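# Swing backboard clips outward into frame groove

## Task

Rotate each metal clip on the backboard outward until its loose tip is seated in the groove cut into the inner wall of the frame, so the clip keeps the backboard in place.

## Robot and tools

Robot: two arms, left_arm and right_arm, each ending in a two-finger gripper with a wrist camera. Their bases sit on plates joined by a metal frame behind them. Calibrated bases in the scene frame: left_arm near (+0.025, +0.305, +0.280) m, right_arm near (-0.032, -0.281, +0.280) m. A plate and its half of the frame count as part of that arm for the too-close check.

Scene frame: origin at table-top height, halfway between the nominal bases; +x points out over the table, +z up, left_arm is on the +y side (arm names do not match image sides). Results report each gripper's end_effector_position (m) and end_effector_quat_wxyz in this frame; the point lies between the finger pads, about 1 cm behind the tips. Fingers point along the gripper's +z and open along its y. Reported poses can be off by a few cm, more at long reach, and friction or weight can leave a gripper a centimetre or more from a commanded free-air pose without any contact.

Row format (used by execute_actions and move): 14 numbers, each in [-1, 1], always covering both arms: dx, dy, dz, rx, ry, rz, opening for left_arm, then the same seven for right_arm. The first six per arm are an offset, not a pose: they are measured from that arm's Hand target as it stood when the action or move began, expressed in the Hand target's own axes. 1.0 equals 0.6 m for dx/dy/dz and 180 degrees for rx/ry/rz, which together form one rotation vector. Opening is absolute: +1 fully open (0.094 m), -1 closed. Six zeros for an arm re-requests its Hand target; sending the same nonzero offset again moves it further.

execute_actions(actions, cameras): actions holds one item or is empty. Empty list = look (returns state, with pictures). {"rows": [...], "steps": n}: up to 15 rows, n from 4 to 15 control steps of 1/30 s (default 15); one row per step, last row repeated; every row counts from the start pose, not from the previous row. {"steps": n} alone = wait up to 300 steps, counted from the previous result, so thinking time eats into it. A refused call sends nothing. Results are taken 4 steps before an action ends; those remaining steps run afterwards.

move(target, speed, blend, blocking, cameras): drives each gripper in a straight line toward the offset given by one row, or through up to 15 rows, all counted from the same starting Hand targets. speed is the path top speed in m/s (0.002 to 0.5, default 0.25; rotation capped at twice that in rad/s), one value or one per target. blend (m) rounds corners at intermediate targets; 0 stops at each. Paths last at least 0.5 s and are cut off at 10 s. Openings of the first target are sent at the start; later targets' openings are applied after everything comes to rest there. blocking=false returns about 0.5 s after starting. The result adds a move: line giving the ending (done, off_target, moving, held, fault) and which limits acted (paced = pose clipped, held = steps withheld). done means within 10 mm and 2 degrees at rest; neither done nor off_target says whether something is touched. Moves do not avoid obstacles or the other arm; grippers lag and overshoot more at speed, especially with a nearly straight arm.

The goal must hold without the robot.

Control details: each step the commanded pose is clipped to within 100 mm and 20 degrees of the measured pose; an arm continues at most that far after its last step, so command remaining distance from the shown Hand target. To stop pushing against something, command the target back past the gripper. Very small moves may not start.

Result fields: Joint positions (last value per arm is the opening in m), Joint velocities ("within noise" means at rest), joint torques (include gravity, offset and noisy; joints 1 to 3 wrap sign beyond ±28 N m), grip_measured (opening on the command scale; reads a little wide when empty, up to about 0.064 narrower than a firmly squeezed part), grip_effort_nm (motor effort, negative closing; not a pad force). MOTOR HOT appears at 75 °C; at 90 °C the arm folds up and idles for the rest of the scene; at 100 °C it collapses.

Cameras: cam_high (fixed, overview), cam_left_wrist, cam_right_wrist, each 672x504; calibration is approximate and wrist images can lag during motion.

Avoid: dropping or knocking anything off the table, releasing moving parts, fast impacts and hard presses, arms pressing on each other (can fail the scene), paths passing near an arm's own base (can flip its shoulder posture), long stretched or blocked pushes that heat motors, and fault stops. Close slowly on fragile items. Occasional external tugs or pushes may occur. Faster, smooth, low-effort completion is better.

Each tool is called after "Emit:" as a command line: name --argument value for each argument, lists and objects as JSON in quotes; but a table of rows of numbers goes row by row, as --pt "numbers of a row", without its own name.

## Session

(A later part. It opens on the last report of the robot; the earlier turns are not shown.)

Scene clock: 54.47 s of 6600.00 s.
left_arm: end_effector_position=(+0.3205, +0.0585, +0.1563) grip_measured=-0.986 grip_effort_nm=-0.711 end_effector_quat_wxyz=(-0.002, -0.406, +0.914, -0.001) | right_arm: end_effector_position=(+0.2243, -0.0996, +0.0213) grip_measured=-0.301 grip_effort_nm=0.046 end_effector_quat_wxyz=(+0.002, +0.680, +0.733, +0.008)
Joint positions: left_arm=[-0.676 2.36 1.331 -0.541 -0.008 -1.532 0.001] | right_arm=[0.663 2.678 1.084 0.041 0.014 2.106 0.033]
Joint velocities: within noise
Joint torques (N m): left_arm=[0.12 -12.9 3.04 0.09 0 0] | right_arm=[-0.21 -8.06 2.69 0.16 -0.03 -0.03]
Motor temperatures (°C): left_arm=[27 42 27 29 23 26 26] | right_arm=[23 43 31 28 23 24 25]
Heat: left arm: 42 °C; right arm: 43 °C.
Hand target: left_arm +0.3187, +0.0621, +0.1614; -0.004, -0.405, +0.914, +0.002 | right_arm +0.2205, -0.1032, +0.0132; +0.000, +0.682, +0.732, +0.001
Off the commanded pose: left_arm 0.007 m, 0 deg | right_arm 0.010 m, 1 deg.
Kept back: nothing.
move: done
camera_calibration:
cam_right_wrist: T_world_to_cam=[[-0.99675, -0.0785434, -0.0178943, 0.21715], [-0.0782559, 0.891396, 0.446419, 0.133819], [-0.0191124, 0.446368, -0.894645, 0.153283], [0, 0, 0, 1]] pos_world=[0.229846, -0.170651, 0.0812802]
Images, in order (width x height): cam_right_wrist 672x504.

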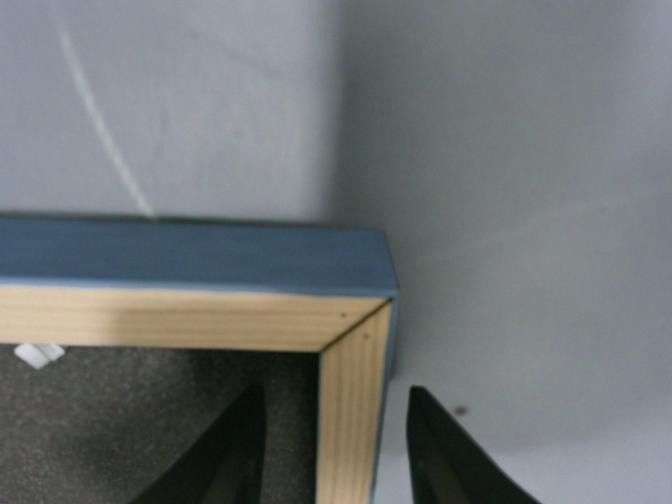

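Emit:
move --target '[0, 0, 0, 0, 0, 0, -1, 0, 0, 0, 0,0,0.0, -0.65]' --speed 0.08 --cameras '["cam_right_wrist"]'

Emit:
move --target '[0, 0, 0, 0, 0, 0, -1, 0, 0, 0, 0,0,0.0, -0.8]' --speed 0.08 --cameras '["cam_right_wrist"]'

Scene clock: 55.40 s of 6600.00 s.
left_arm: end_effector_position=(+0.3205, +0.0585, +0.1563) grip_measured=-0.986 grip_effort_nm=-0.706 end_effector_quat_wxyz=(-0.002, -0.406, +0.914, -0.001) | right_arm: end_effector_position=(+0.2240, -0.0994, +0.0211) grip_measured=-0.648 grip_effort_nm=-0.125 end_effector_quat_wxyz=(+0.001, +0.680, +0.733, +0.008)
Joint positions: left_arm=[-0.676 2.36 1.331 -0.541 -0.008 -1.532 0.001] | right_arm=[0.663 2.679 1.084 0.041 0.012 2.106 0.017]
Joint velocities: within noise
Joint torques (N m): left_arm=[0.1 -12.92 3.06 0.09 0 -0.01] | right_arm=[-0.21 -8.02 2.74 0.17 0.02 -0.02]
Motor temperatures (°C): left_arm=[27 42 27 29 23 26 26] | right_arm=[23 43 31 28 23 24 25]
Heat: left arm: 42 °C; right arm: 43 °C.
Hand target: left_arm +0.3187, +0.0621, +0.1614; -0.004, -0.405, +0.914, +0.002 | right_arm +0.2204, -0.1032, +0.0132; +0.000, +0.682, +0.732, +0.001
Off the commanded pose: left_arm 0.007 m, 0 deg | right_arm 0.009 m, 1 deg.
Kept back: nothing.
move: done
camera_calibration:
cam_right_wrist: T_world_to_cam=[[-0.996771, -0.078556, -0.0166002, 0.216864], [-0.0776601, 0.890792, 0.447727, 0.133467], [-0.0203843, 0.447571, -0.894016, 0.153388], [0, 0, 0, 1]] pos_world=[0.229655, -0.170507, 0.0809746]
Images, in order (width x height): cam_right_wrist 672x504.

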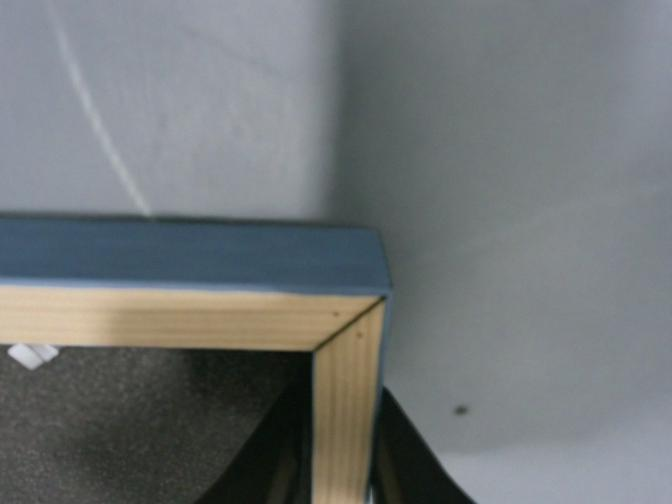

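Scene clock: 56.10 s of 6600.00 s.
left_arm: end_effector_position=(+0.3205, +0.0585, +0.1563) grip_measured=-0.986 grip_effort_nm=-0.706 end_effector_quat_wxyz=(-0.002, -0.406, +0.914, -0.001) | right_arm: end_effector_position=(+0.2239, -0.0995, +0.0211) grip_measured=-0.759 grip_effort_nm=-1.067 end_effector_quat_wxyz=(+0.001, +0.682, +0.731, +0.008)
Joint positions: left_arm=[-0.676 2.36 1.331 -0.541 -0.008 -1.532 0.001] | right_arm=[0.662 2.679 1.084 0.04 0.012 2.11 0.011]
Joint velocities: within noise
Joint torques (N m): left_arm=[0.1 -12.9 3.07 0.09 0 0] | right_arm=[-0.09 -8.05 2.71 0.2 0.04 -0.05]
Motor temperatures (°C): left_arm=[27 42 27 29 23 26 26] | right_arm=[23 42 31 28 23 24 25]
Heat: left arm: 42 °C; right arm: 42 °C.
Hand target: left_arm +0.3187, +0.0621, +0.1614; -0.004, -0.405, +0.914, +0.002 | right_arm +0.2205, -0.1033, +0.0132; +0.000, +0.682, +0.732, +0.000
Off the commanded pose: left_arm 0.007 m, 0 deg | right_arm 0.009 m, 1 deg.
Kept back: nothing.
move: done
camera_calibration:
cam_right_wrist: T_world_to_cam=[[-0.997105, -0.0743908, -0.0157088, 0.217196], [-0.0735389, 0.891145, 0.44772, 0.132706], [-0.0193074, 0.447579, -0.894036, 0.153209], [0, 0, 0, 1]] pos_world=[0.229285, -0.170676, 0.0809713]
Images, in order (width x height): cam_right_wrist 672x504.

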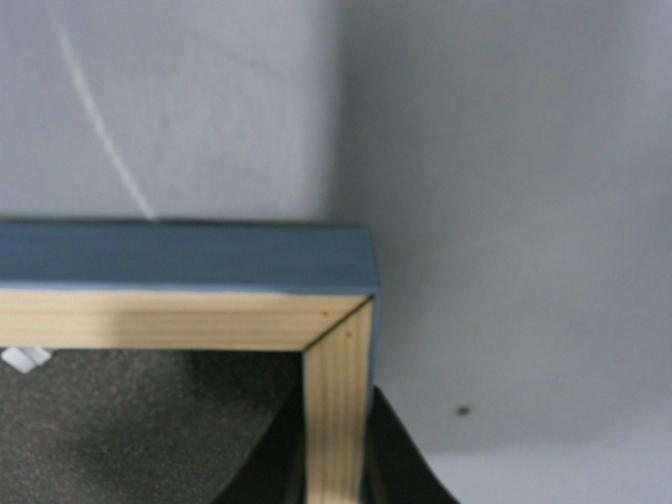

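Emit:
move --target '[0.0087, -0.1105, 0.169, 0, 0, -0.023, -1, 0, 0, 0, 0,0,0, -0.8]' --speed 0.2 --cameras '["cam_left_wrist","cam_right_wrist"]'

Emit:
zoom_image --camera "cam_left_wrist" --region '[213, 264, 453, 444]'

Scene clock: 57.50 s of 6600.00 s.
left_arm: end_effector_position=(+0.3655, +0.0152, +0.0619) grip_measured=-0.986 grip_effort_nm=-0.706 end_effector_quat_wxyz=(-0.001, -0.436, +0.900, -0.004) | right_arm: end_effector_position=(+0.2239, -0.0995, +0.0211) grip_measured=-0.759 grip_effort_nm=-1.067 end_effector_quat_wxyz=(+0.001, +0.682, +0.731, +0.008)
Joint positions: left_arm=[-0.683 2.789 1.761 -0.535 -0.008 -1.606 0.001] | right_arm=[0.662 2.679 1.084 0.04 0.012 2.11 0.011]
Joint velocities: within noise
Joint torques (N m): left_arm=[-0.65 -12.04 5.46 0.07 0 -0.13] | right_arm=[0.01 -8.09 2.66 0.22 0.06 -0.05]
Motor temperatures (°C): left_arm=[27 42 27 29 23 26 27] | right_arm=[23 42 31 28 23 24 25]
Heat: left arm: 42 °C; right arm: 42 °C.
Hand target: left_arm +0.3635, +0.0138, +0.0596; -0.004, -0.438, +0.899, +0.002 | right_arm +0.2205, -0.1033, +0.0132; +0.000, +0.682, +0.732, +0.000
Off the commanded pose: left_arm 0.003 m, 1 deg | right_arm 0.009 m, 1 deg.
Kept back: nothing.
move: done
camera_calibration:
cam_left_wrist: T_world_to_cam=[[0.78708, -0.616683, 0.0143642, -0.278344], [-0.565235, -0.7117, 0.417124, 0.234183], [-0.24701, -0.336429, -0.908736, 0.235237], [0, 0, 0, 1]] pos_world=[0.409553, 0.0741585, 0.120083]
cam_right_wrist: T_world_to_cam=[[-0.997105, -0.0743908, -0.0157088, 0.217196], [-0.0735389, 0.891145, 0.44772, 0.132706], [-0.0193074, 0.447579, -0.894036, 0.153209], [0, 0, 0, 1]] pos_world=[0.229285, -0.170676, 0.0809713]
Images, in order (width x height): cam_left_wrist 672x504, cam_right_wrist 672x504.

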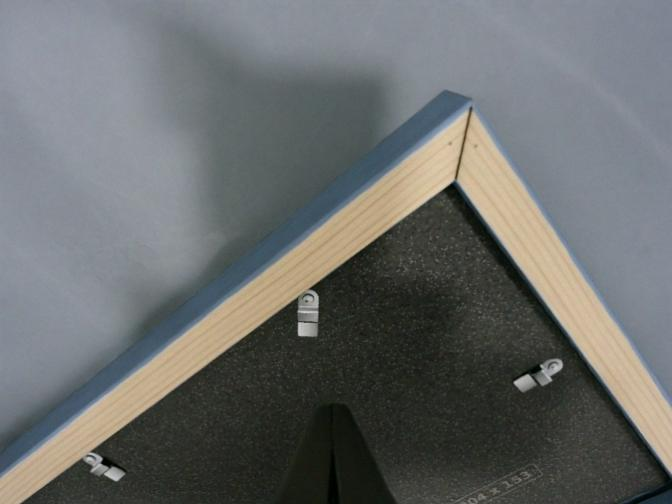

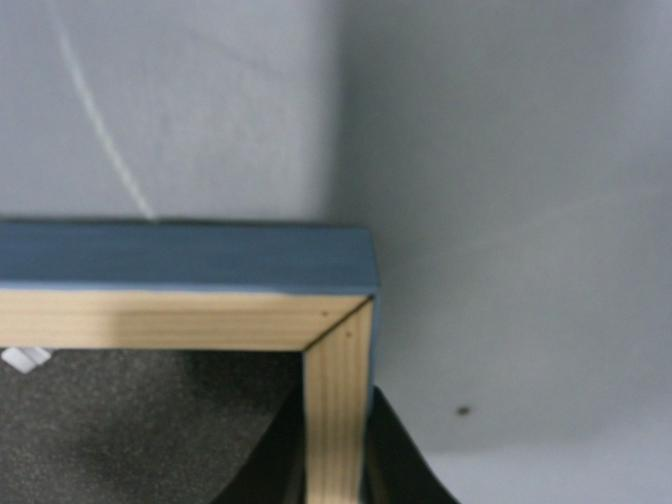

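Scaled by 2.100 from the camera's 672x504 image, which has a finer 960x720 frame.

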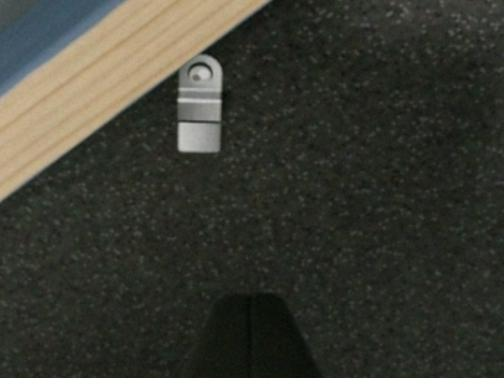

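Emit:
move --target '[-0.005, -0.016, 0.03, 0, 0, 0, -1, 0, 0, 0, 0,0,0, -0.8]' --speed 0.15 --cameras '["cam_left_wrist"]'

Emit:
zoom_image --camera "cam_left_wrist" --region '[213, 264, 453, 444]'

Scene clock: 58.60 s of 6600.00 s.
left_arm: end_effector_position=(+0.3729, +0.0086, +0.0450) grip_measured=-0.986 grip_effort_nm=-0.711 end_effector_quat_wxyz=(-0.001, -0.437, +0.900, -0.005) | right_arm: end_effector_position=(+0.2239, -0.0995, +0.0211) grip_measured=-0.759 grip_effort_nm=-1.067 end_effector_quat_wxyz=(+0.001, +0.682, +0.731, +0.008)
Joint positions: left_arm=[-0.683 2.869 1.86 -0.553 -0.008 -1.607 0.001] | right_arm=[0.662 2.679 1.084 0.04 0.012 2.11 0.011]
Joint velocities: within noise
Joint torques (N m): left_arm=[-0.02 -12.08 5.59 0.06 -0.01 -0.05] | right_arm=[-0.18 -8.06 2.59 0.17 0.06 -0.04]
Motor temperatures (°C): left_arm=[27 42 27 29 23 26 27] | right_arm=[23 42 31 28 23 24 25]
Heat: left arm: 42 °C; right arm: 42 °C.
Hand target: left_arm +0.3727, +0.0103, +0.0415; -0.004, -0.438, +0.899, +0.002 | right_arm +0.2205, -0.1033, +0.0132; +0.000, +0.682, +0.732, +0.000
Off the commanded pose: left_arm 0.004 m, 1 deg | right_arm 0.009 m, 1 deg.
Kept back: nothing.
move: done
camera_calibration:
cam_left_wrist: T_world_to_cam=[[0.78755, -0.616075, 0.0147411, -0.28814], [-0.564807, -0.71203, 0.41714, 0.240592], [-0.246494, -0.336844, -0.908723, 0.219278], [0, 0, 0, 1]] pos_world=[0.416863, 0.0676561, 0.10315]
Images, in order (width x height): cam_left_wrist 672x504.

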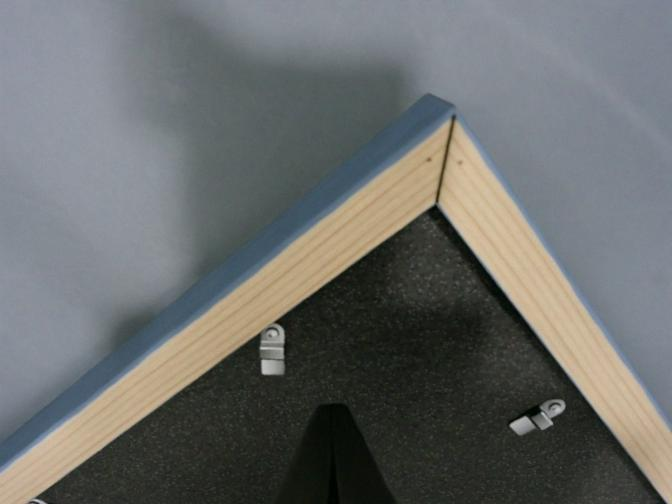

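Scaled by 2.100 from the camera's 672x504 image, which has a finer 960x720 frame.

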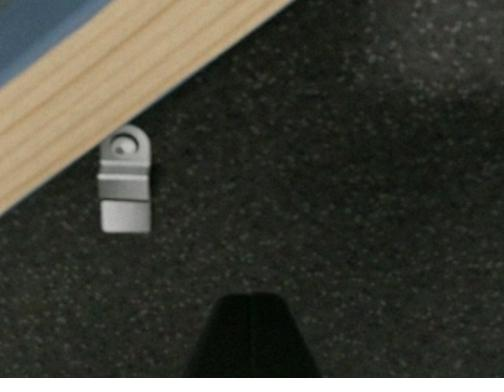

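Emit:
move --target '[-0.003, 0, 0.029, 0, 0, 0, -1, 0, 0, 0, 0,0,0, -0.8]' --speed 0.1 --cameras '["cam_left_wrist"]'

Emit:
zoom_image --camera "cam_left_wrist" --region '[213, 304, 453, 484]'

Scene clock: 59.83 s of 6600.00 s.
left_arm: end_effector_position=(+0.3692, +0.0115, +0.0276) grip_measured=-0.986 grip_effort_nm=-0.706 end_effector_quat_wxyz=(-0.005, -0.437, +0.900, +0.004) | right_arm: end_effector_position=(+0.2239, -0.0995, +0.0211) grip_measured=-0.759 grip_effort_nm=-1.067 end_effector_quat_wxyz=(+0.001, +0.682, +0.731, +0.008)
Joint positions: left_arm=[-0.683 2.924 1.896 -0.554 -0.008 -1.607 0.001] | right_arm=[0.662 2.679 1.084 0.04 0.012 2.11 0.011]
Joint velocities: within noise
Joint torques (N m): left_arm=[0.32 -12.22 5.46 0.2 0 -0.02] | right_arm=[-0.03 -8.08 2.77 0.21 0.02 -0.04]
Motor temperatures (°C): left_arm=[27 42 28 29 23 26 27] | right_arm=[23 42 31 28 23 24 25]
Heat: left arm: 42 °C; right arm: 42 °C.
Hand target: left_arm +0.3737, +0.0117, +0.0241; -0.004, -0.438, +0.899, +0.002 | right_arm +0.2205, -0.1033, +0.0132; +0.000, +0.682, +0.732, +0.000
Off the commanded pose: left_arm 0.006 m, 0 deg | right_arm 0.009 m, 1 deg.
Kept back: nothing.
move: done
camera_calibration:
cam_left_wrist: T_world_to_cam=[[0.787459, -0.616349, -0.00469707, -0.28266], [-0.558811, -0.717122, 0.416493, 0.245636], [-0.260073, -0.325346, -0.909127, 0.20839], [0, 0, 0, 1]] pos_world=[0.414044, 0.0697329, 0.0858195]
Images, in order (width x height): cam_left_wrist 672x504.

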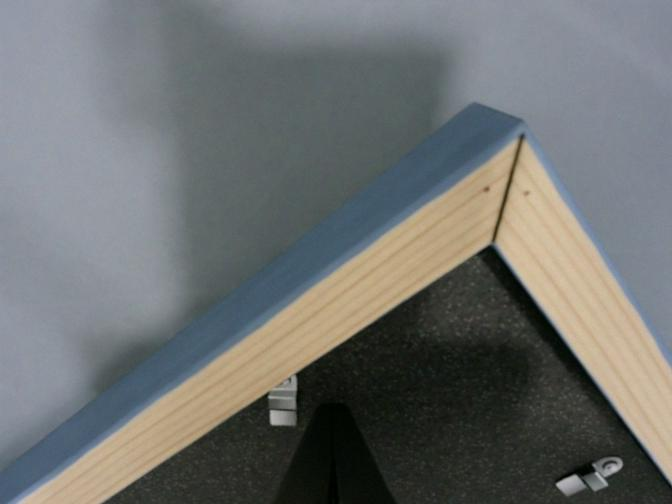

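Scaled by 2.100 from the camera's 672x504 image, which has a finer 960x720 frame.

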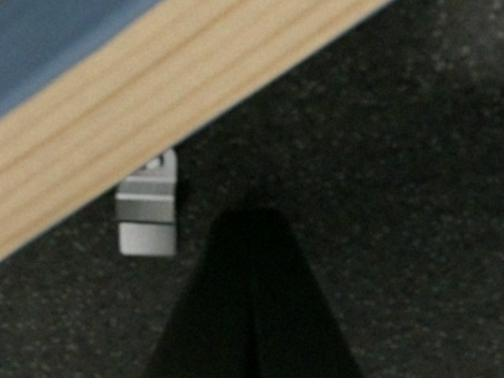

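Emit:
move --target '[-0.0036, 0.0233, 0, 0, 0, 0.15, -1, 0, 0, 0, 0,0,0, -0.8]' --speed 0.1 --cameras '["cam_left_wrist"]'

Emit:
zoom_image --camera "cam_left_wrist" --region '[213, 304, 453, 484]'

Scene clock: 62.80 s of 6600.00 s.
left_arm: end_effector_position=(+0.3670, +0.0154, +0.0242) grip_measured=-0.986 grip_effort_nm=-0.706 end_effector_quat_wxyz=(+0.000, -0.219, +0.976, -0.004) | right_arm: end_effector_position=(+0.2239, -0.0995, +0.0211) grip_measured=-0.759 grip_effort_nm=-1.072 end_effector_quat_wxyz=(+0.001, +0.682, +0.731, +0.008)
Joint positions: left_arm=[-0.679 2.908 1.836 -0.491 -0.008 -1.141 0.001] | right_arm=[0.662 2.679 1.084 0.04 0.012 2.11 0.011]
Joint velocities: within noise
Joint torques (N m): left_arm=[0.34 -14.2 2.17 0.21 -0.01 0.04] | right_arm=[-0.32 -7.95 2.89 0.2 0.03 -0.04]
Motor temperatures (°C): left_arm=[27 43 27 29 23 26 27] | right_arm=[23 41 30 28 23 24 25]
Heat: left arm: 43 °C; right arm: 41 °C.
Hand target: left_arm +0.3640, +0.0221, +0.0241; -0.004, -0.216, +0.976, +0.001 | right_arm +0.2205, -0.1033, +0.0132; +0.000, +0.682, +0.732, +0.000
Off the commanded pose: left_arm 0.007 m, 1 deg | right_arm 0.009 m, 1 deg.
Kept back: nothing.
move: done
camera_calibration:
cam_left_wrist: T_world_to_cam=[[0.430014, -0.902683, 0.0158916, -0.14337], [-0.824553, -0.385504, 0.414124, 0.341108], [-0.367696, -0.191183, -0.910082, 0.243484], [0, 0, 0, 1]] pos_world=[0.432441, 0.0486304, 0.0826075]
Images, in order (width x height): cam_left_wrist 672x504.

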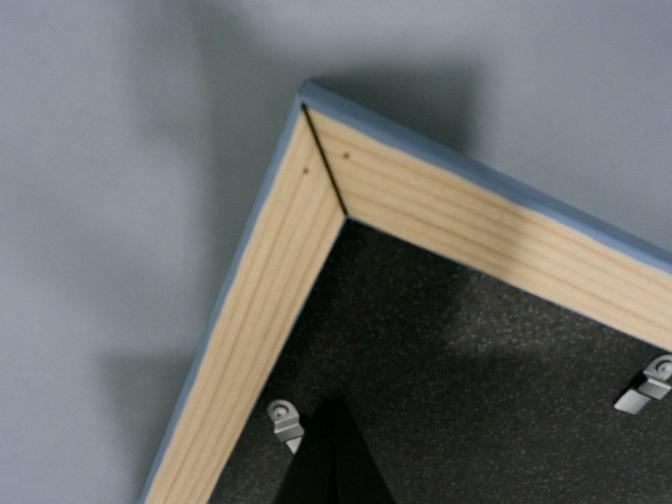

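Scaled by 2.100 from the camera's 672x504 image, which has a finer 960x720 frame.

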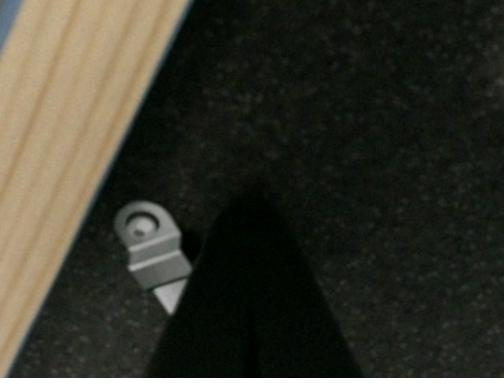

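Emit:
move --target '[0, 0.02, -0.002, 0, 0, 0.083, -1, 0, 0, 0, 0,0,0, -0.8]' --speed 0.1 --cameras '["cam_left_wrist"]'

Emit:
zoom_image --camera "cam_left_wrist" --region '[213, 304, 453, 484]'

Scene clock: 64.90 s of 6600.00 s.
left_arm: end_effector_position=(+0.3635, +0.0204, +0.0241) grip_measured=-0.986 grip_effort_nm=-0.711 end_effector_quat_wxyz=(+0.003, -0.088, +0.996, -0.015) | right_arm: end_effector_position=(+0.2239, -0.0995, +0.0211) grip_measured=-0.759 grip_effort_nm=-1.067 end_effector_quat_wxyz=(+0.001, +0.682, +0.731, +0.008)
Joint positions: left_arm=[-0.671 2.878 1.76 -0.425 0.003 -0.868 0.001] | right_arm=[0.662 2.679 1.084 0.04 0.012 2.11 0.011]
Joint velocities: within noise
Joint torques (N m): left_arm=[0.64 -14.35 1.91 0.06 -0.12 0.06] | right_arm=[-0.12 -8.05 2.61 0.2 0.02 -0.04]
Motor temperatures (°C): left_arm=[27 43 27 29 23 26 27] | right_arm=[23 41 30 28 23 24 26]
Heat: left arm: 43 °C; right arm: 41 °C.
Hand target: left_arm +0.3590, +0.0329, +0.0254; -0.004, -0.088, +0.996, +0.000 | right_arm +0.2205, -0.1033, +0.0132; +0.000, +0.682, +0.732, +0.000
Off the commanded pose: left_arm 0.013 m, 2 deg | right_arm 0.009 m, 1 deg.
Kept back: nothing.
move: off_target (left_arm)
camera_calibration:
cam_left_wrist: T_world_to_cam=[[0.179042, -0.983082, 0.0386499, -0.0451162], [-0.900875, -0.148027, 0.408059, 0.363214], [-0.395434, -0.107878, -0.912137, 0.251454], [0, 0, 0, 1]] pos_world=[0.434722, 0.036539, 0.0828917]
Images, in order (width x height): cam_left_wrist 672x504.

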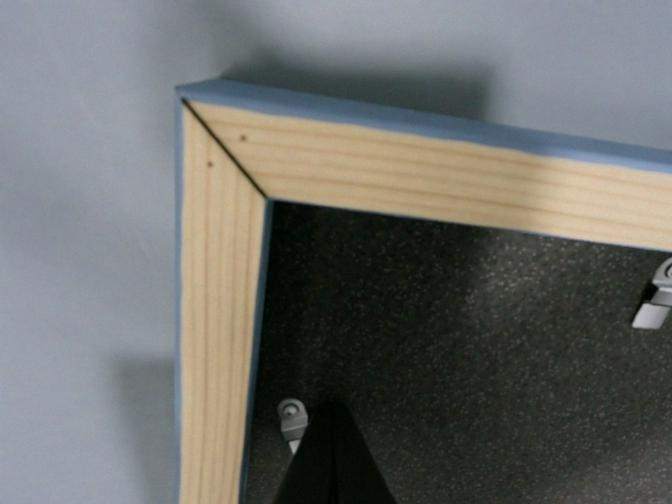

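Scaled by 2.100 from the camera's 672x504 image, which has a finer 960x720 frame.

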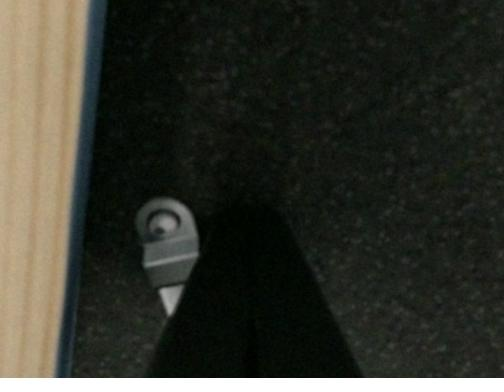

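Emit:
move --target '[0, 0.0125, -0.007, 0, 0, 0.056, -1, 0, 0, 0, 0,0,0, -0.8]' --speed 0.1 --cameras '["cam_left_wrist"]'

Emit:
zoom_image --camera "cam_left_wrist" --region '[213, 304, 453, 484]'

Scene clock: 66.47 s of 6600.00 s.
left_arm: end_effector_position=(+0.3574, +0.0292, +0.0240) grip_measured=-0.986 grip_effort_nm=-0.706 end_effector_quat_wxyz=(-0.002, +0.001, +1.000, -0.013) | right_arm: end_effector_position=(+0.2250, -0.0988, +0.0211) grip_measured=-0.759 grip_effort_nm=-1.067 end_effector_quat_wxyz=(+0.001, +0.679, +0.734, +0.010)
Joint positions: left_arm=[-0.662 2.86 1.711 -0.407 0.009 -0.68 0.001] | right_arm=[0.662 2.679 1.084 0.045 0.012 2.103 0.011]
Joint velocities: within noise
Joint torques (N m): left_arm=[0.8 -14.95 1.99 0.05 -0.18 0.02] | right_arm=[-0.05 -8.06 2.55 0.13 0.01 0.03]
Motor temperatures (°C): left_arm=[27 43 27 29 23 26 27] | right_arm=[23 41 30 28 23 24 26]
Heat: left arm: 43 °C; right arm: 41 °C.
Hand target: left_arm +0.3576, +0.0403, +0.0295; -0.004, +0.000, +1.000, +0.000 | right_arm +0.2205, -0.1033, +0.0132; +0.000, +0.682, +0.732, +0.000
Off the commanded pose: left_arm 0.013 m, 2 deg | right_arm 0.010 m, 1 deg.
Kept back: nothing.
move: off_target (left_arm)
camera_calibration:
cam_left_wrist: T_world_to_cam=[[0.00167453, -0.999421, 0.0339896, 0.0286284], [-0.909805, 0.0125842, 0.414844, 0.357443], [-0.415032, -0.0316186, -0.909257, 0.254628], [0, 0, 0, 1]] pos_world=[0.430835, 0.0321647, 0.0822656]
Images, in order (width x height): cam_left_wrist 672x504.

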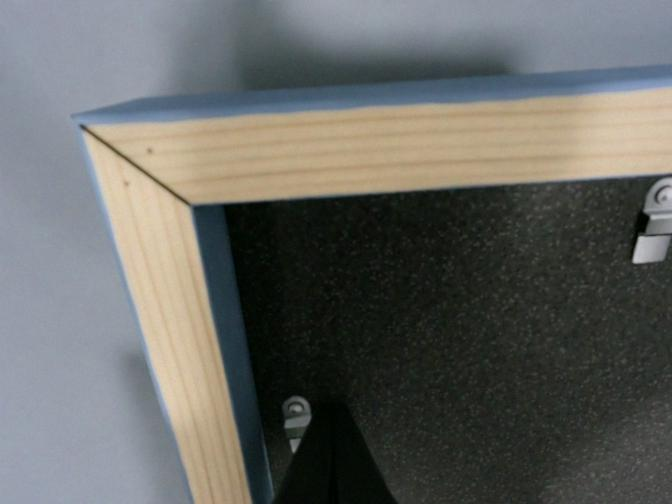

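Scaled by 2.100 from the camera's 672x504 image, which has a finer 960x720 frame.

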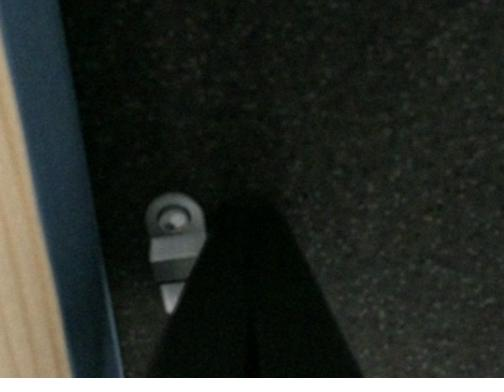

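Emit:
move --target '[0, -0.015, -0.02, 0, 0, 0, -1, 0, 0, 0, 0,0,0, -0.8]' --speed 0.1 --cameras '["cam_left_wrist"]'

Emit:
zoom_image --camera "cam_left_wrist" --region '[213, 304, 453, 484]'

Scene clock: 67.67 s of 6600.00 s.
left_arm: end_effector_position=(+0.3526, +0.0350, +0.0279) grip_measured=-0.986 grip_effort_nm=-0.711 end_effector_quat_wxyz=(-0.013, +0.002, +1.000, +0.000) | right_arm: end_effector_position=(+0.2250, -0.0986, +0.0211) grip_measured=-0.759 grip_effort_nm=-1.067 end_effector_quat_wxyz=(+0.001, +0.679, +0.734, +0.010)
Joint positions: left_arm=[-0.661 2.85 1.711 -0.451 0.002 -0.678 0.001] | right_arm=[0.662 2.679 1.084 0.046 0.011 2.102 0.011]
Joint velocities: within noise
Joint torques (N m): left_arm=[-0.58 -16.25 2.99 0.05 -0.1 -0.11] | right_arm=[-0.08 -8.02 2.63 0.15 0.06 0.05]
Motor temperatures (°C): left_arm=[27 44 27 29 23 26 27] | right_arm=[23 41 30 28 23 24 26]
Heat: left arm: 44 °C; right arm: 41 °C.
Hand target: left_arm +0.3578, +0.0312, +0.0416; -0.004, +0.000, +1.000, +0.000 | right_arm +0.2205, -0.1033, +0.0132; +0.000, +0.682, +0.732, +0.001
Off the commanded pose: left_arm 0.015 m, 1 deg | right_arm 0.010 m, 1 deg.
Kept back: nothing.
move: off_target (left_arm)
camera_calibration:
cam_left_wrist: T_world_to_cam=[[-0.00065862, -0.999979, 0.00651786, 0.0359735], [-0.90028, 0.00343022, 0.435297, 0.347744], [-0.43531, -0.0055812, -0.900263, 0.262347], [0, 0, 0, 1]] pos_world=[0.427293, 0.0362441, 0.084575]
Images, in order (width x height): cam_left_wrist 672x504.

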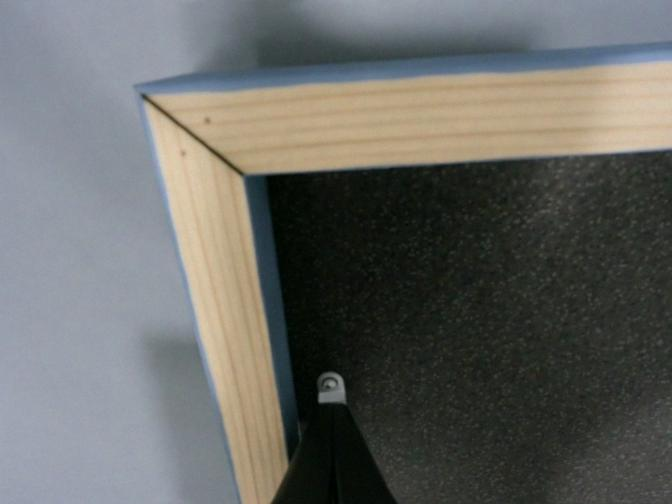

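Scaled by 2.100 from the camera's 672x504 image, which has a finer 960x720 frame.

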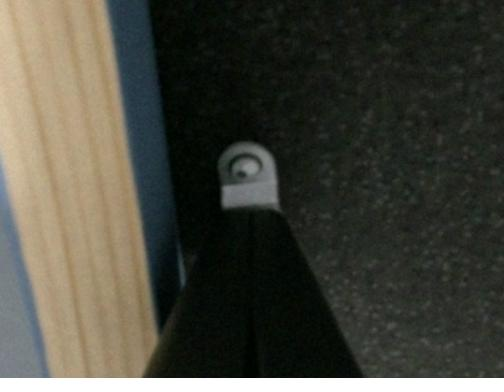

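Emit:
move --target '[0, -0.015, -0.04, 0, 0, 0, -1, 0, 0, 0, 0,0,0, -0.8]' --speed 0.15 --cameras '["cam_left_wrist","cam_right_wrist"]'

Emit:
zoom_image --camera "cam_left_wrist" --region '[213, 284, 453, 464]'

Scene clock: 68.80 s of 6600.00 s.
left_arm: end_effector_position=(+0.3542, +0.0251, +0.0538) grip_measured=-0.986 grip_effort_nm=-0.706 end_effector_quat_wxyz=(-0.011, +0.003, +1.000, +0.000) | right_arm: end_effector_position=(+0.2250, -0.0986, +0.0211) grip_measured=-0.759 grip_effort_nm=-1.077 end_effector_quat_wxyz=(+0.001, +0.679, +0.734, +0.010)
Joint positions: left_arm=[-0.678 2.788 1.711 -0.511 0.002 -0.692 0.001] | right_arm=[0.662 2.679 1.084 0.046 0.011 2.102 0.011]
Joint velocities: within noise
Joint torques (N m): left_arm=[-0.53 -15.82 3.36 0.06 -0.11 -0.12] | right_arm=[-0.13 -8.03 2.76 0.15 0.01 0.03]
Motor temperatures (°C): left_arm=[27 44 27 29 23 26 27] | right_arm=[23 41 30 28 23 24 26]
Heat: left arm: 44 °C; right arm: 41 °C.
Hand target: left_arm +0.3580, +0.0222, +0.0656; -0.004, +0.000, +1.000, +0.000 | right_arm +0.2205, -0.1033, +0.0132; +0.000, +0.682, +0.732, +0.001
Off the commanded pose: left_arm 0.013 m, 1 deg | right_arm 0.010 m, 1 deg.
Kept back: nothing.
move: off_target (left_arm)
camera_calibration:
cam_left_wrist: T_world_to_cam=[[-0.00255393, -0.999965, 0.00796429, 0.0264711], [-0.90147, 0.00574946, 0.432804, 0.338469], [-0.432834, -0.00607421, -0.901453, 0.28556], [0, 0, 0, 1]] pos_world=[0.428788, 0.0262588, 0.110718]
cam_right_wrist: T_world_to_cam=[[-0.996432, -0.0818599, -0.0205335, 0.217599], [-0.082316, 0.888991, 0.450466, 0.133708], [-0.018621, 0.450549, -0.892558, 0.152971], [0, 0, 0, 1]] pos_world=[0.230678, -0.169973, 0.080773]
Images, in order (width x height): cam_left_wrist 672x504, cam_right_wrist 672x504.

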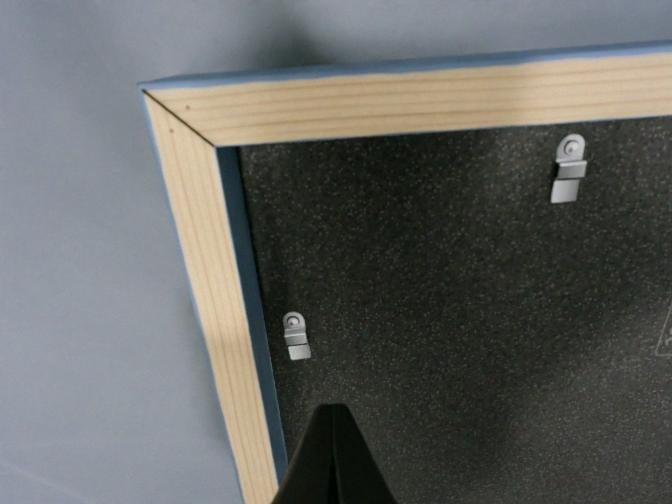

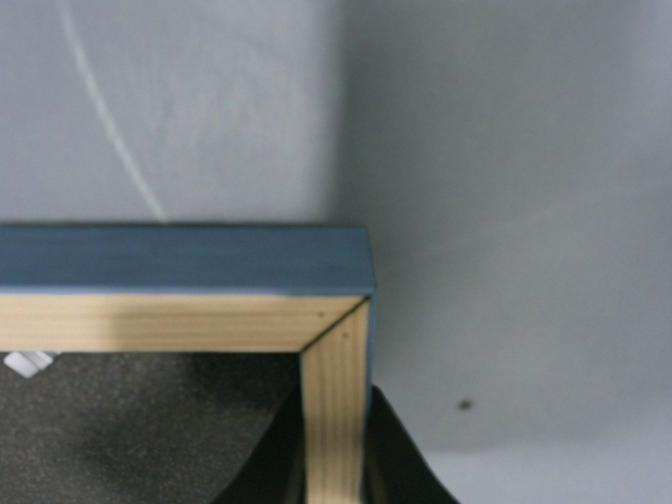

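Scaled by 2.100 from the camera's 672x504 image, which has a finer 960x720 frame.

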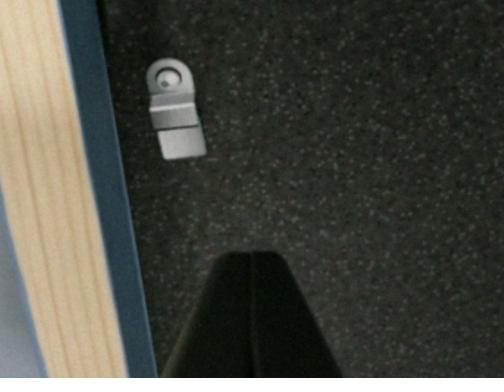

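Emit:
move --target '[0.006, 0, 0.0625, 0, 0, 0, -1, 0, 0, 0, 0,0,0, -0.8]' --speed 0.1 --cameras '["cam_left_wrist"]'

Emit:
zoom_image --camera "cam_left_wrist" --region '[213, 304, 453, 484]'

Scene clock: 70.10 s of 6600.00 s.
left_arm: end_effector_position=(+0.3486, +0.0279, +0.0300) grip_measured=-0.986 grip_effort_nm=-0.711 end_effector_quat_wxyz=(-0.015, +0.002, +1.000, +0.003) | right_arm: end_effector_position=(+0.2250, -0.0986, +0.0211) grip_measured=-0.759 grip_effort_nm=-1.067 end_effector_quat_wxyz=(+0.001, +0.679, +0.734, +0.010)
Joint positions: left_arm=[-0.681 2.852 1.728 -0.473 0.002 -0.697 0.001] | right_arm=[0.662 2.679 1.084 0.046 0.011 2.102 0.011]
Joint velocities: within noise
Joint torques (N m): left_arm=[-0.69 -11.99 5 0.28 -0.1 -0.12] | right_arm=[-0.13 -8.03 2.52 0.13 0.06 0.04]
Motor temperatures (°C): left_arm=[27 44 27 29 23 26 27] | right_arm=[23 41 30 28 23 24 26]
Heat: left arm: 44 °C; right arm: 41 °C.
Hand target: left_arm +0.3540, +0.0222, +0.0281; -0.004, +0.000, +1.000, +0.000 | right_arm +0.2205, -0.1033, +0.0132; +0.000, +0.682, +0.732, +0.001
Off the commanded pose: left_arm 0.008 m, 1 deg | right_arm 0.010 m, 1 deg.
Kept back: nothing.
move: done
camera_calibration:
cam_left_wrist: T_world_to_cam=[[-0.000367067, -0.999999, 0.0014847, 0.0289037], [-0.898183, 0.000982399, 0.43962, 0.342468], [-0.439621, -0.00117216, -0.898183, 0.263762], [0, 0, 0, 1]] pos_world=[0.423565, 0.0288764, 0.0863074]
Images, in order (width x height): cam_left_wrist 672x504.

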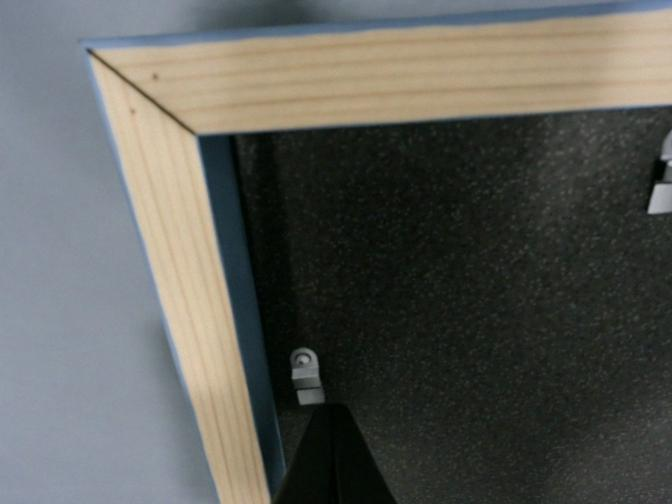

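Scaled by 2.100 from the camera's 672x504 image, which has a finer 960x720 frame.

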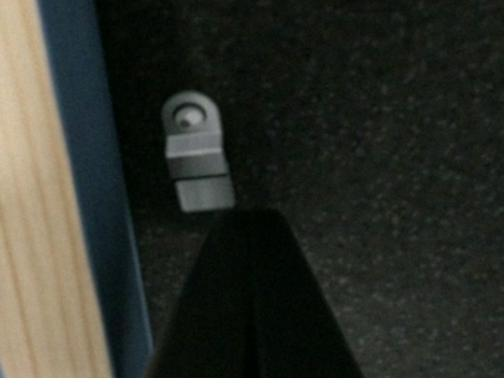

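Emit:
move --target '[-0.0085, -0.007, 0.006, 0, 0, 0, -1, 0, 0, 0, 0,0,0, -0.8]' --speed 0.1 --cameras '["cam_left_wrist"]'

Emit:
zoom_image --camera "cam_left_wrist" --region '[213, 304, 453, 484]'

Scene clock: 71.07 s of 6600.00 s.
left_arm: end_effector_position=(+0.3599, +0.0183, +0.0291) grip_measured=-0.986 grip_effort_nm=-0.706 end_effector_quat_wxyz=(-0.004, +0.002, +1.000, -0.007) | right_arm: end_effector_position=(+0.2250, -0.0986, +0.0211) grip_measured=-0.759 grip_effort_nm=-1.067 end_effector_quat_wxyz=(+0.001, +0.679, +0.734, +0.010)
Joint positions: left_arm=[-0.681 2.874 1.781 -0.473 0.002 -0.697 0.001] | right_arm=[0.662 2.679 1.084 0.046 0.011 2.102 0.011]
Joint velocities: within noise
Joint torques (N m): left_arm=[-0.68 -11.62 5.22 0.11 -0.1 -0.11] | right_arm=[-0.12 -8.1 2.62 0.07 0.02 0.04]
Motor temperatures (°C): left_arm=[27 44 27 29 23 26 27] | right_arm=[23 41 30 28 23 24 26]
Heat: left arm: 44 °C; right arm: 41 °C.
Hand target: left_arm +0.3591, +0.0179, +0.0246; -0.004, +0.001, +1.000, +0.000 | right_arm +0.2205, -0.1033, +0.0132; +0.000, +0.682, +0.732, +0.001
Off the commanded pose: left_arm 0.005 m, 1 deg | right_arm 0.010 m, 1 deg.
Kept back: nothing.
move: done
camera_calibration:
cam_left_wrist: T_world_to_cam=[[-0.000211234, -0.999781, 0.0209044, 0.0186694], [-0.908072, 0.00894683, 0.418718, 0.357078], [-0.418814, -0.0188943, -0.907876, 0.261148], [0, 0, 0, 1]] pos_world=[0.433628, 0.0204048, 0.0871849]
Images, in order (width x height): cam_left_wrist 672x504.

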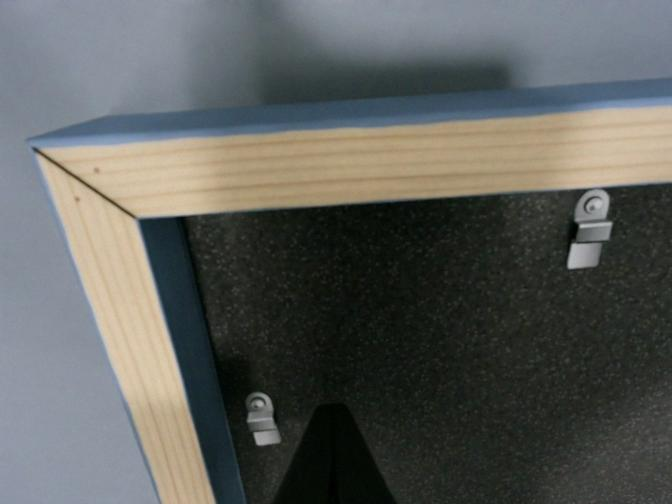

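Scaled by 2.100 from the camera's 672x504 image, which has a finer 960x720 frame.

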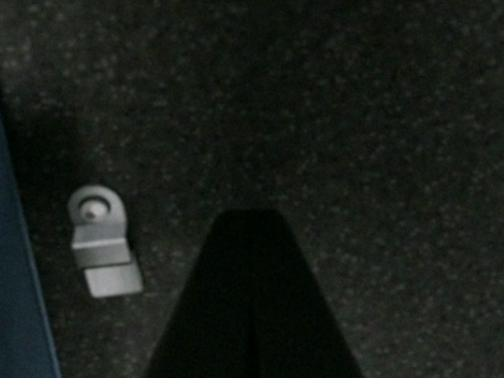

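Emit:
move --pt "0 0 0.004 0 0 0 -1 0 0 0 0 0 0 -0.8" --pt "0 0.03 0.004 0 0 0 -1 0 0 0 0 0 0 -0.8" --speed 0.06 --cameras '["cam_left_wrist"]'

Emit:
zoom_image --camera "cam_left_wrist" --region '[213, 304, 453, 484]'

Scene clock: 72.00 s of 6600.00 s.
left_arm: end_effector_position=(+0.3588, +0.0283, +0.0237) grip_measured=-0.986 grip_effort_nm=-0.706 end_effector_quat_wxyz=(-0.007, -0.001, +1.000, -0.007) | right_arm: end_effector_position=(+0.2250, -0.0986, +0.0211) grip_measured=-0.759 grip_effort_nm=-1.067 end_effector_quat_wxyz=(+0.001, +0.679, +0.734, +0.010)
Joint positions: left_arm=[-0.663 2.876 1.752 -0.449 0.006 -0.684 0.001] | right_arm=[0.662 2.679 1.084 0.046 0.011 2.102 0.011]
Joint velocities: within noise
Joint torques (N m): left_arm=[0.39 -13.46 1.99 0.32 -0.14 0.02] | right_arm=[-0.14 -8.03 2.65 0.16 0.06 0.01]
Motor temperatures (°C): left_arm=[27 44 27 29 23 26 27] | right_arm=[23 40 30 28 23 24 26]
Heat: left arm: 44 °C; right arm: 40 °C.
Hand target: left_arm +0.3590, +0.0361, +0.0220; -0.004, +0.000, +1.000, +0.000 | right_arm +0.2205, -0.1033, +0.0132; +0.000, +0.682, +0.732, +0.001
Off the commanded pose: left_arm 0.008 m, 1 deg | right_arm 0.010 m, 1 deg.
Kept back: nothing.
move: done
camera_calibration:
cam_left_wrist: T_world_to_cam=[[0.00482044, -0.999773, 0.0207377, 0.0269313], [-0.905012, 0.00445948, 0.425363, 0.357132], [-0.425359, -0.0208183, -0.904785, 0.258255], [0, 0, 0, 1]] pos_world=[0.43293, 0.030709, 0.0811963]
Images, in order (width x height): cam_left_wrist 672x504.

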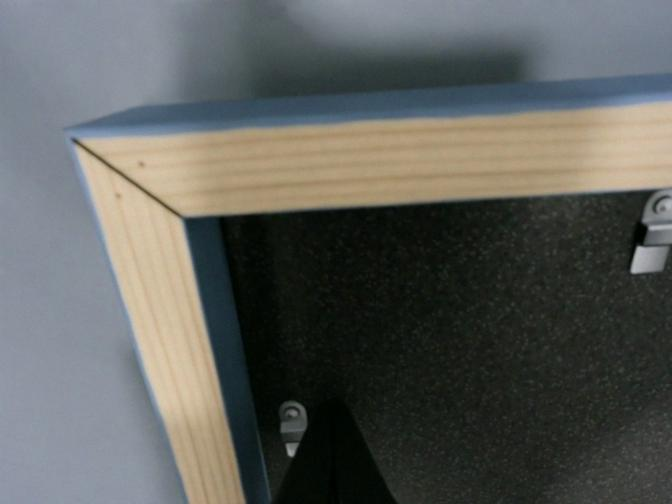

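Scaled by 2.100 from the camera's 672x504 image, which has a finer 960x720 frame.

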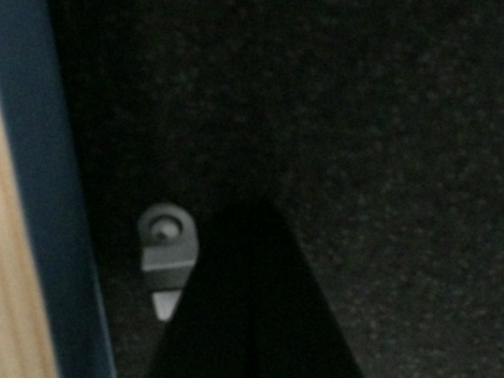

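Emit:
move --target '[-0.003, 0.015, -0.006, 0, 0, 0, -1, 0, 0, 0, 0,0,0, -0.8]' --speed 0.06 --cameras '["cam_left_wrist"]'

Emit:
zoom_image --camera "cam_left_wrist" --region '[213, 304, 453, 484]'

Scene clock: 72.93 s of 6600.00 s.
left_arm: end_effector_position=(+0.3592, +0.0297, +0.0238) grip_measured=-0.986 grip_effort_nm=-0.706 end_effector_quat_wxyz=(-0.005, +0.004, +1.000, -0.018) | right_arm: end_effector_position=(+0.2250, -0.0986, +0.0211) grip_measured=-0.759 grip_effort_nm=-1.062 end_effector_quat_wxyz=(+0.001, +0.679, +0.734, +0.010)
Joint positions: left_arm=[-0.653 2.863 1.718 -0.41 0.022 -0.665 0.001] | right_arm=[0.662 2.679 1.084 0.046 0.011 2.102 0.011]
Joint velocities: within noise
Joint torques (N m): left_arm=[1.18 -14.12 1.94 0.11 -0.32 0.04] | right_arm=[-0.13 -8.05 2.82 0.16 0.01 0.05]
Motor temperatures (°C): left_arm=[27 44 27 29 23 26 27] | right_arm=[23 40 30 28 23 24 26]
Heat: left arm: 44 °C; right arm: 40 °C.
Hand target: left_arm +0.3609, +0.0451, +0.0256; -0.004, +0.000, +1.000, +0.000 | right_arm +0.2205, -0.1033, +0.0132; +0.000, +0.682, +0.732, +0.001
Off the commanded pose: left_arm 0.016 m, 2 deg | right_arm 0.010 m, 1 deg.
Kept back: nothing.
move: off_target (left_arm)
camera_calibration:
cam_left_wrist: T_world_to_cam=[[-0.00469445, -0.999018, 0.0440641, 0.0311934], [-0.90668, 0.0228386, 0.4212, 0.357586], [-0.421792, -0.0379748, -0.905897, 0.257786], [0, 0, 0, 1]] pos_world=[0.433095, 0.0327854, 0.0815379]
Images, in order (width x height): cam_left_wrist 672x504.

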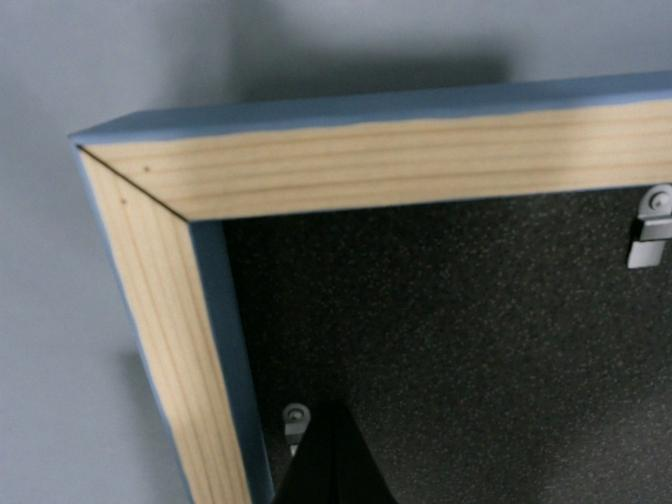

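Scaled by 2.100 from the camera's 672x504 image, which has a finer 960x720 frame.

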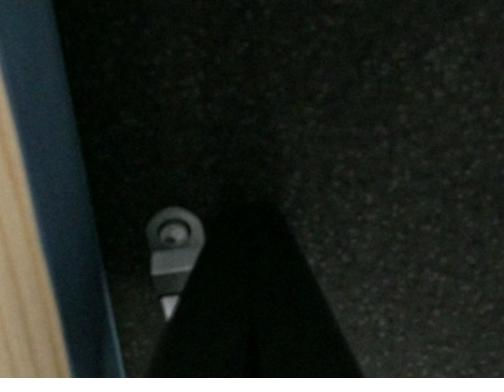

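Emit:
move --target '[0, 0.005, -0.012, 0, 0, 0, -1, 0, 0, 0, 0,0,0, -0.8]' --speed 0.06 --cameras '["cam_left_wrist"]'

Emit:
zoom_image --camera "cam_left_wrist" --region '[213, 304, 453, 484]'

Scene clock: 73.87 s of 6600.00 s.
left_arm: end_effector_position=(+0.3565, +0.0358, +0.0241) grip_measured=-0.986 grip_effort_nm=-0.711 end_effector_quat_wxyz=(-0.008, +0.003, +1.000, -0.016) | right_arm: end_effector_position=(+0.2257, -0.0966, +0.0211) grip_measured=-0.759 grip_effort_nm=-1.067 end_effector_quat_wxyz=(-0.002, +0.675, +0.738, +0.015)
Joint positions: left_arm=[-0.646 2.851 1.69 -0.401 0.022 -0.659 0.001] | right_arm=[0.662 2.679 1.084 0.053 0.004 2.09 0.011]
Joint velocities: within noise
Joint torques (N m): left_arm=[1.06 -15.54 2.06 0.03 -0.32 0.03] | right_arm=[-0.08 -8.02 2.7 0.11 0.08 0.15]
Motor temperatures (°C): left_arm=[27 44 27 29 23 26 27] | right_arm=[23 40 30 28 23 24 26]
Heat: left arm: 44 °C; right arm: 40 °C.
Hand target: left_arm +0.3610, +0.0480, +0.0329; -0.004, +0.000, +1.000, +0.000 | right_arm +0.2205, -0.1032, +0.0132; +0.000, +0.682, +0.732, +0.001
Off the commanded pose: left_arm 0.016 m, 2 deg | right_arm 0.012 m, 2 deg.
Kept back: nothing.
move: off_target (left_arm, right_arm)
camera_calibration:
cam_left_wrist: T_world_to_cam=[[-0.003415, -0.999188, 0.0401411, 0.0368701], [-0.904381, 0.0202149, 0.426247, 0.353968], [-0.426712, -0.0348472, -0.903716, 0.258772], [0, 0, 0, 1]] pos_world=[0.430669, 0.0387023, 0.0814983]
Images, in order (width x height): cam_left_wrist 672x504.

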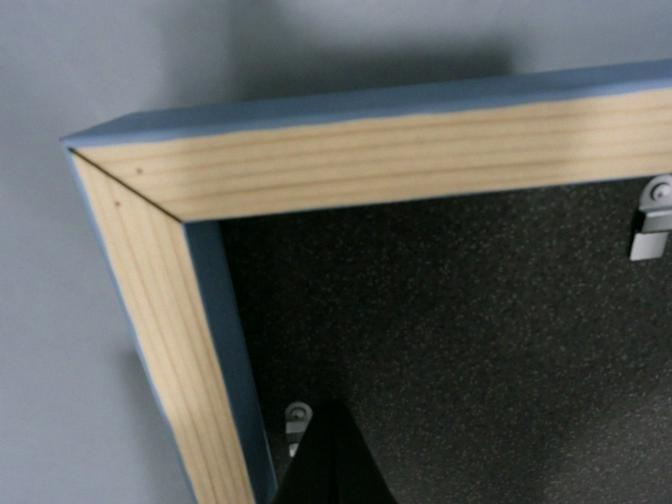

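Scaled by 2.100 from the camera's 672x504 image, which has a finer 960x720 frame.

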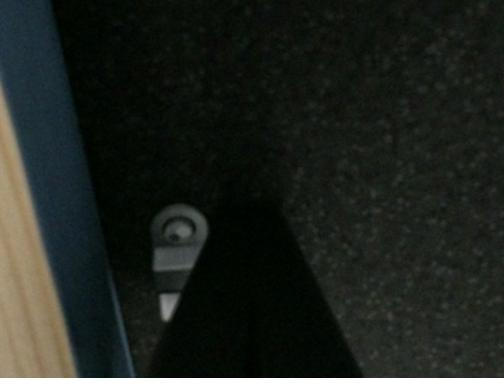

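Emit:
move --target '[0, -0.03, -0.035, 0, 0, 0, -1, 0, 0, 0, 0,0,0, -0.8]' --speed 0.15 --cameras '["cam_left_wrist","cam_right_wrist"]'

Emit:
zoom_image --camera "cam_left_wrist" --region '[213, 284, 453, 464]'

Scene clock: 75.90 s of 6600.00 s.
left_arm: end_effector_position=(+0.3487, +0.0394, +0.0374) grip_measured=-0.986 grip_effort_nm=-0.701 end_effector_quat_wxyz=(-0.021, +0.003, +1.000, +0.006) | right_arm: end_effector_position=(+0.2257, -0.0966, +0.0211) grip_measured=-0.759 grip_effort_nm=-1.067 end_effector_quat_wxyz=(-0.002, +0.675, +0.738, +0.015)
Joint positions: left_arm=[-0.659 2.819 1.69 -0.481 0.003 -0.674 0.001] | right_arm=[0.662 2.679 1.084 0.053 0.004 2.09 0.011]
Joint velocities: within noise
Joint torques (N m): left_arm=[-0.54 -16.08 4.67 0.04 -0.11 -0.12] | right_arm=[-0.23 -8.09 2.67 0.08 0.11 0.16]
Motor temperatures (°C): left_arm=[27 45 27 29 23 26 27] | right_arm=[23 40 30 28 23 24 26]
Heat: left arm: 45 °C; right arm: 40 °C.
Hand target: left_arm +0.3612, +0.0299, +0.0539; -0.004, +0.000, +1.000, +0.000 | right_arm +0.2205, -0.1032, +0.0132; +0.000, +0.682, +0.731, +0.001
Off the commanded pose: left_arm 0.023 m, 2 deg | right_arm 0.012 m, 2 deg.
Kept back: nothing.
move: off_target (left_arm, right_arm)
camera_calibration:
cam_left_wrist: T_world_to_cam=[[-0.0028161, -0.99998, -0.00569844, 0.0414704], [-0.892953, -0.000050517, 0.450151, 0.337141], [-0.450142, 0.0063561, -0.892934, 0.273701], [0, 0, 0, 1]] pos_world=[0.424372, 0.0397469, 0.0928688]
cam_right_wrist: T_world_to_cam=[[-0.995387, -0.0931243, -0.023077, 0.217155], [-0.0933028, 0.883575, 0.4589, 0.133709], [-0.0223445, 0.458936, -0.888188, 0.153667], [0, 0, 0, 1]] pos_world=[0.232062, -0.168443, 0.080138]
Images, in order (width x height): cam_left_wrist 672x504, cam_right_wrist 672x504.

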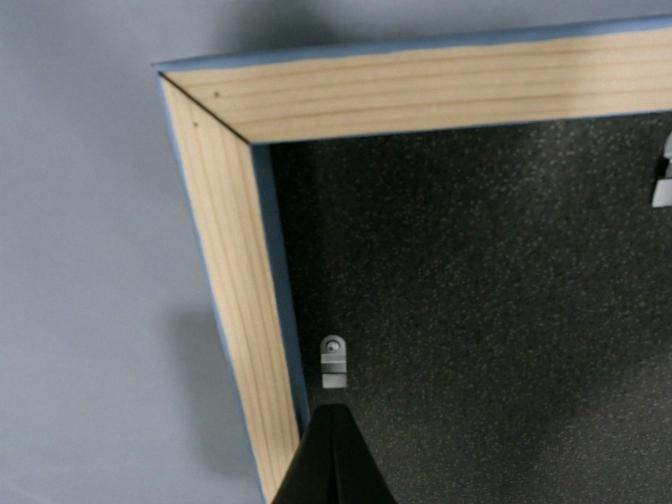

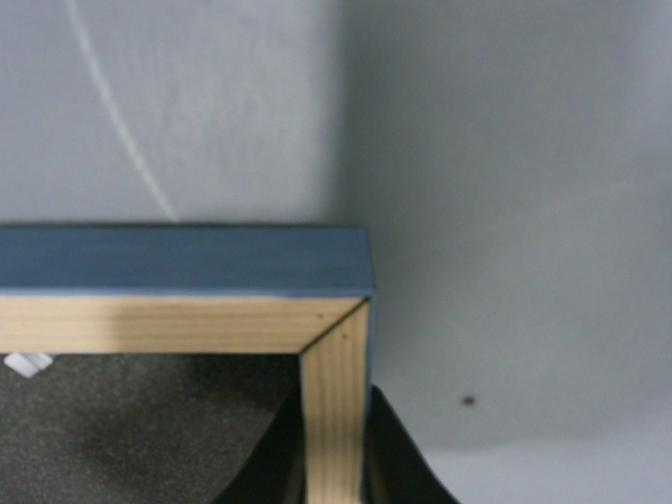

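Scaled by 2.100 from the camera's 672x504 image, which has a finer 960x720 frame.

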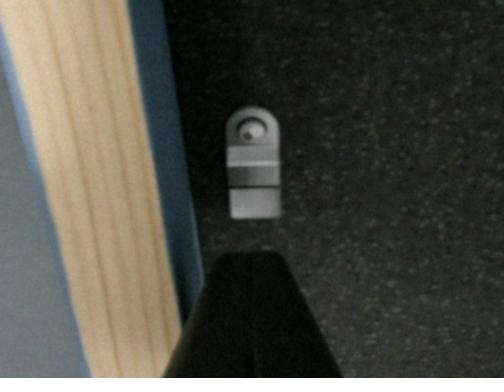

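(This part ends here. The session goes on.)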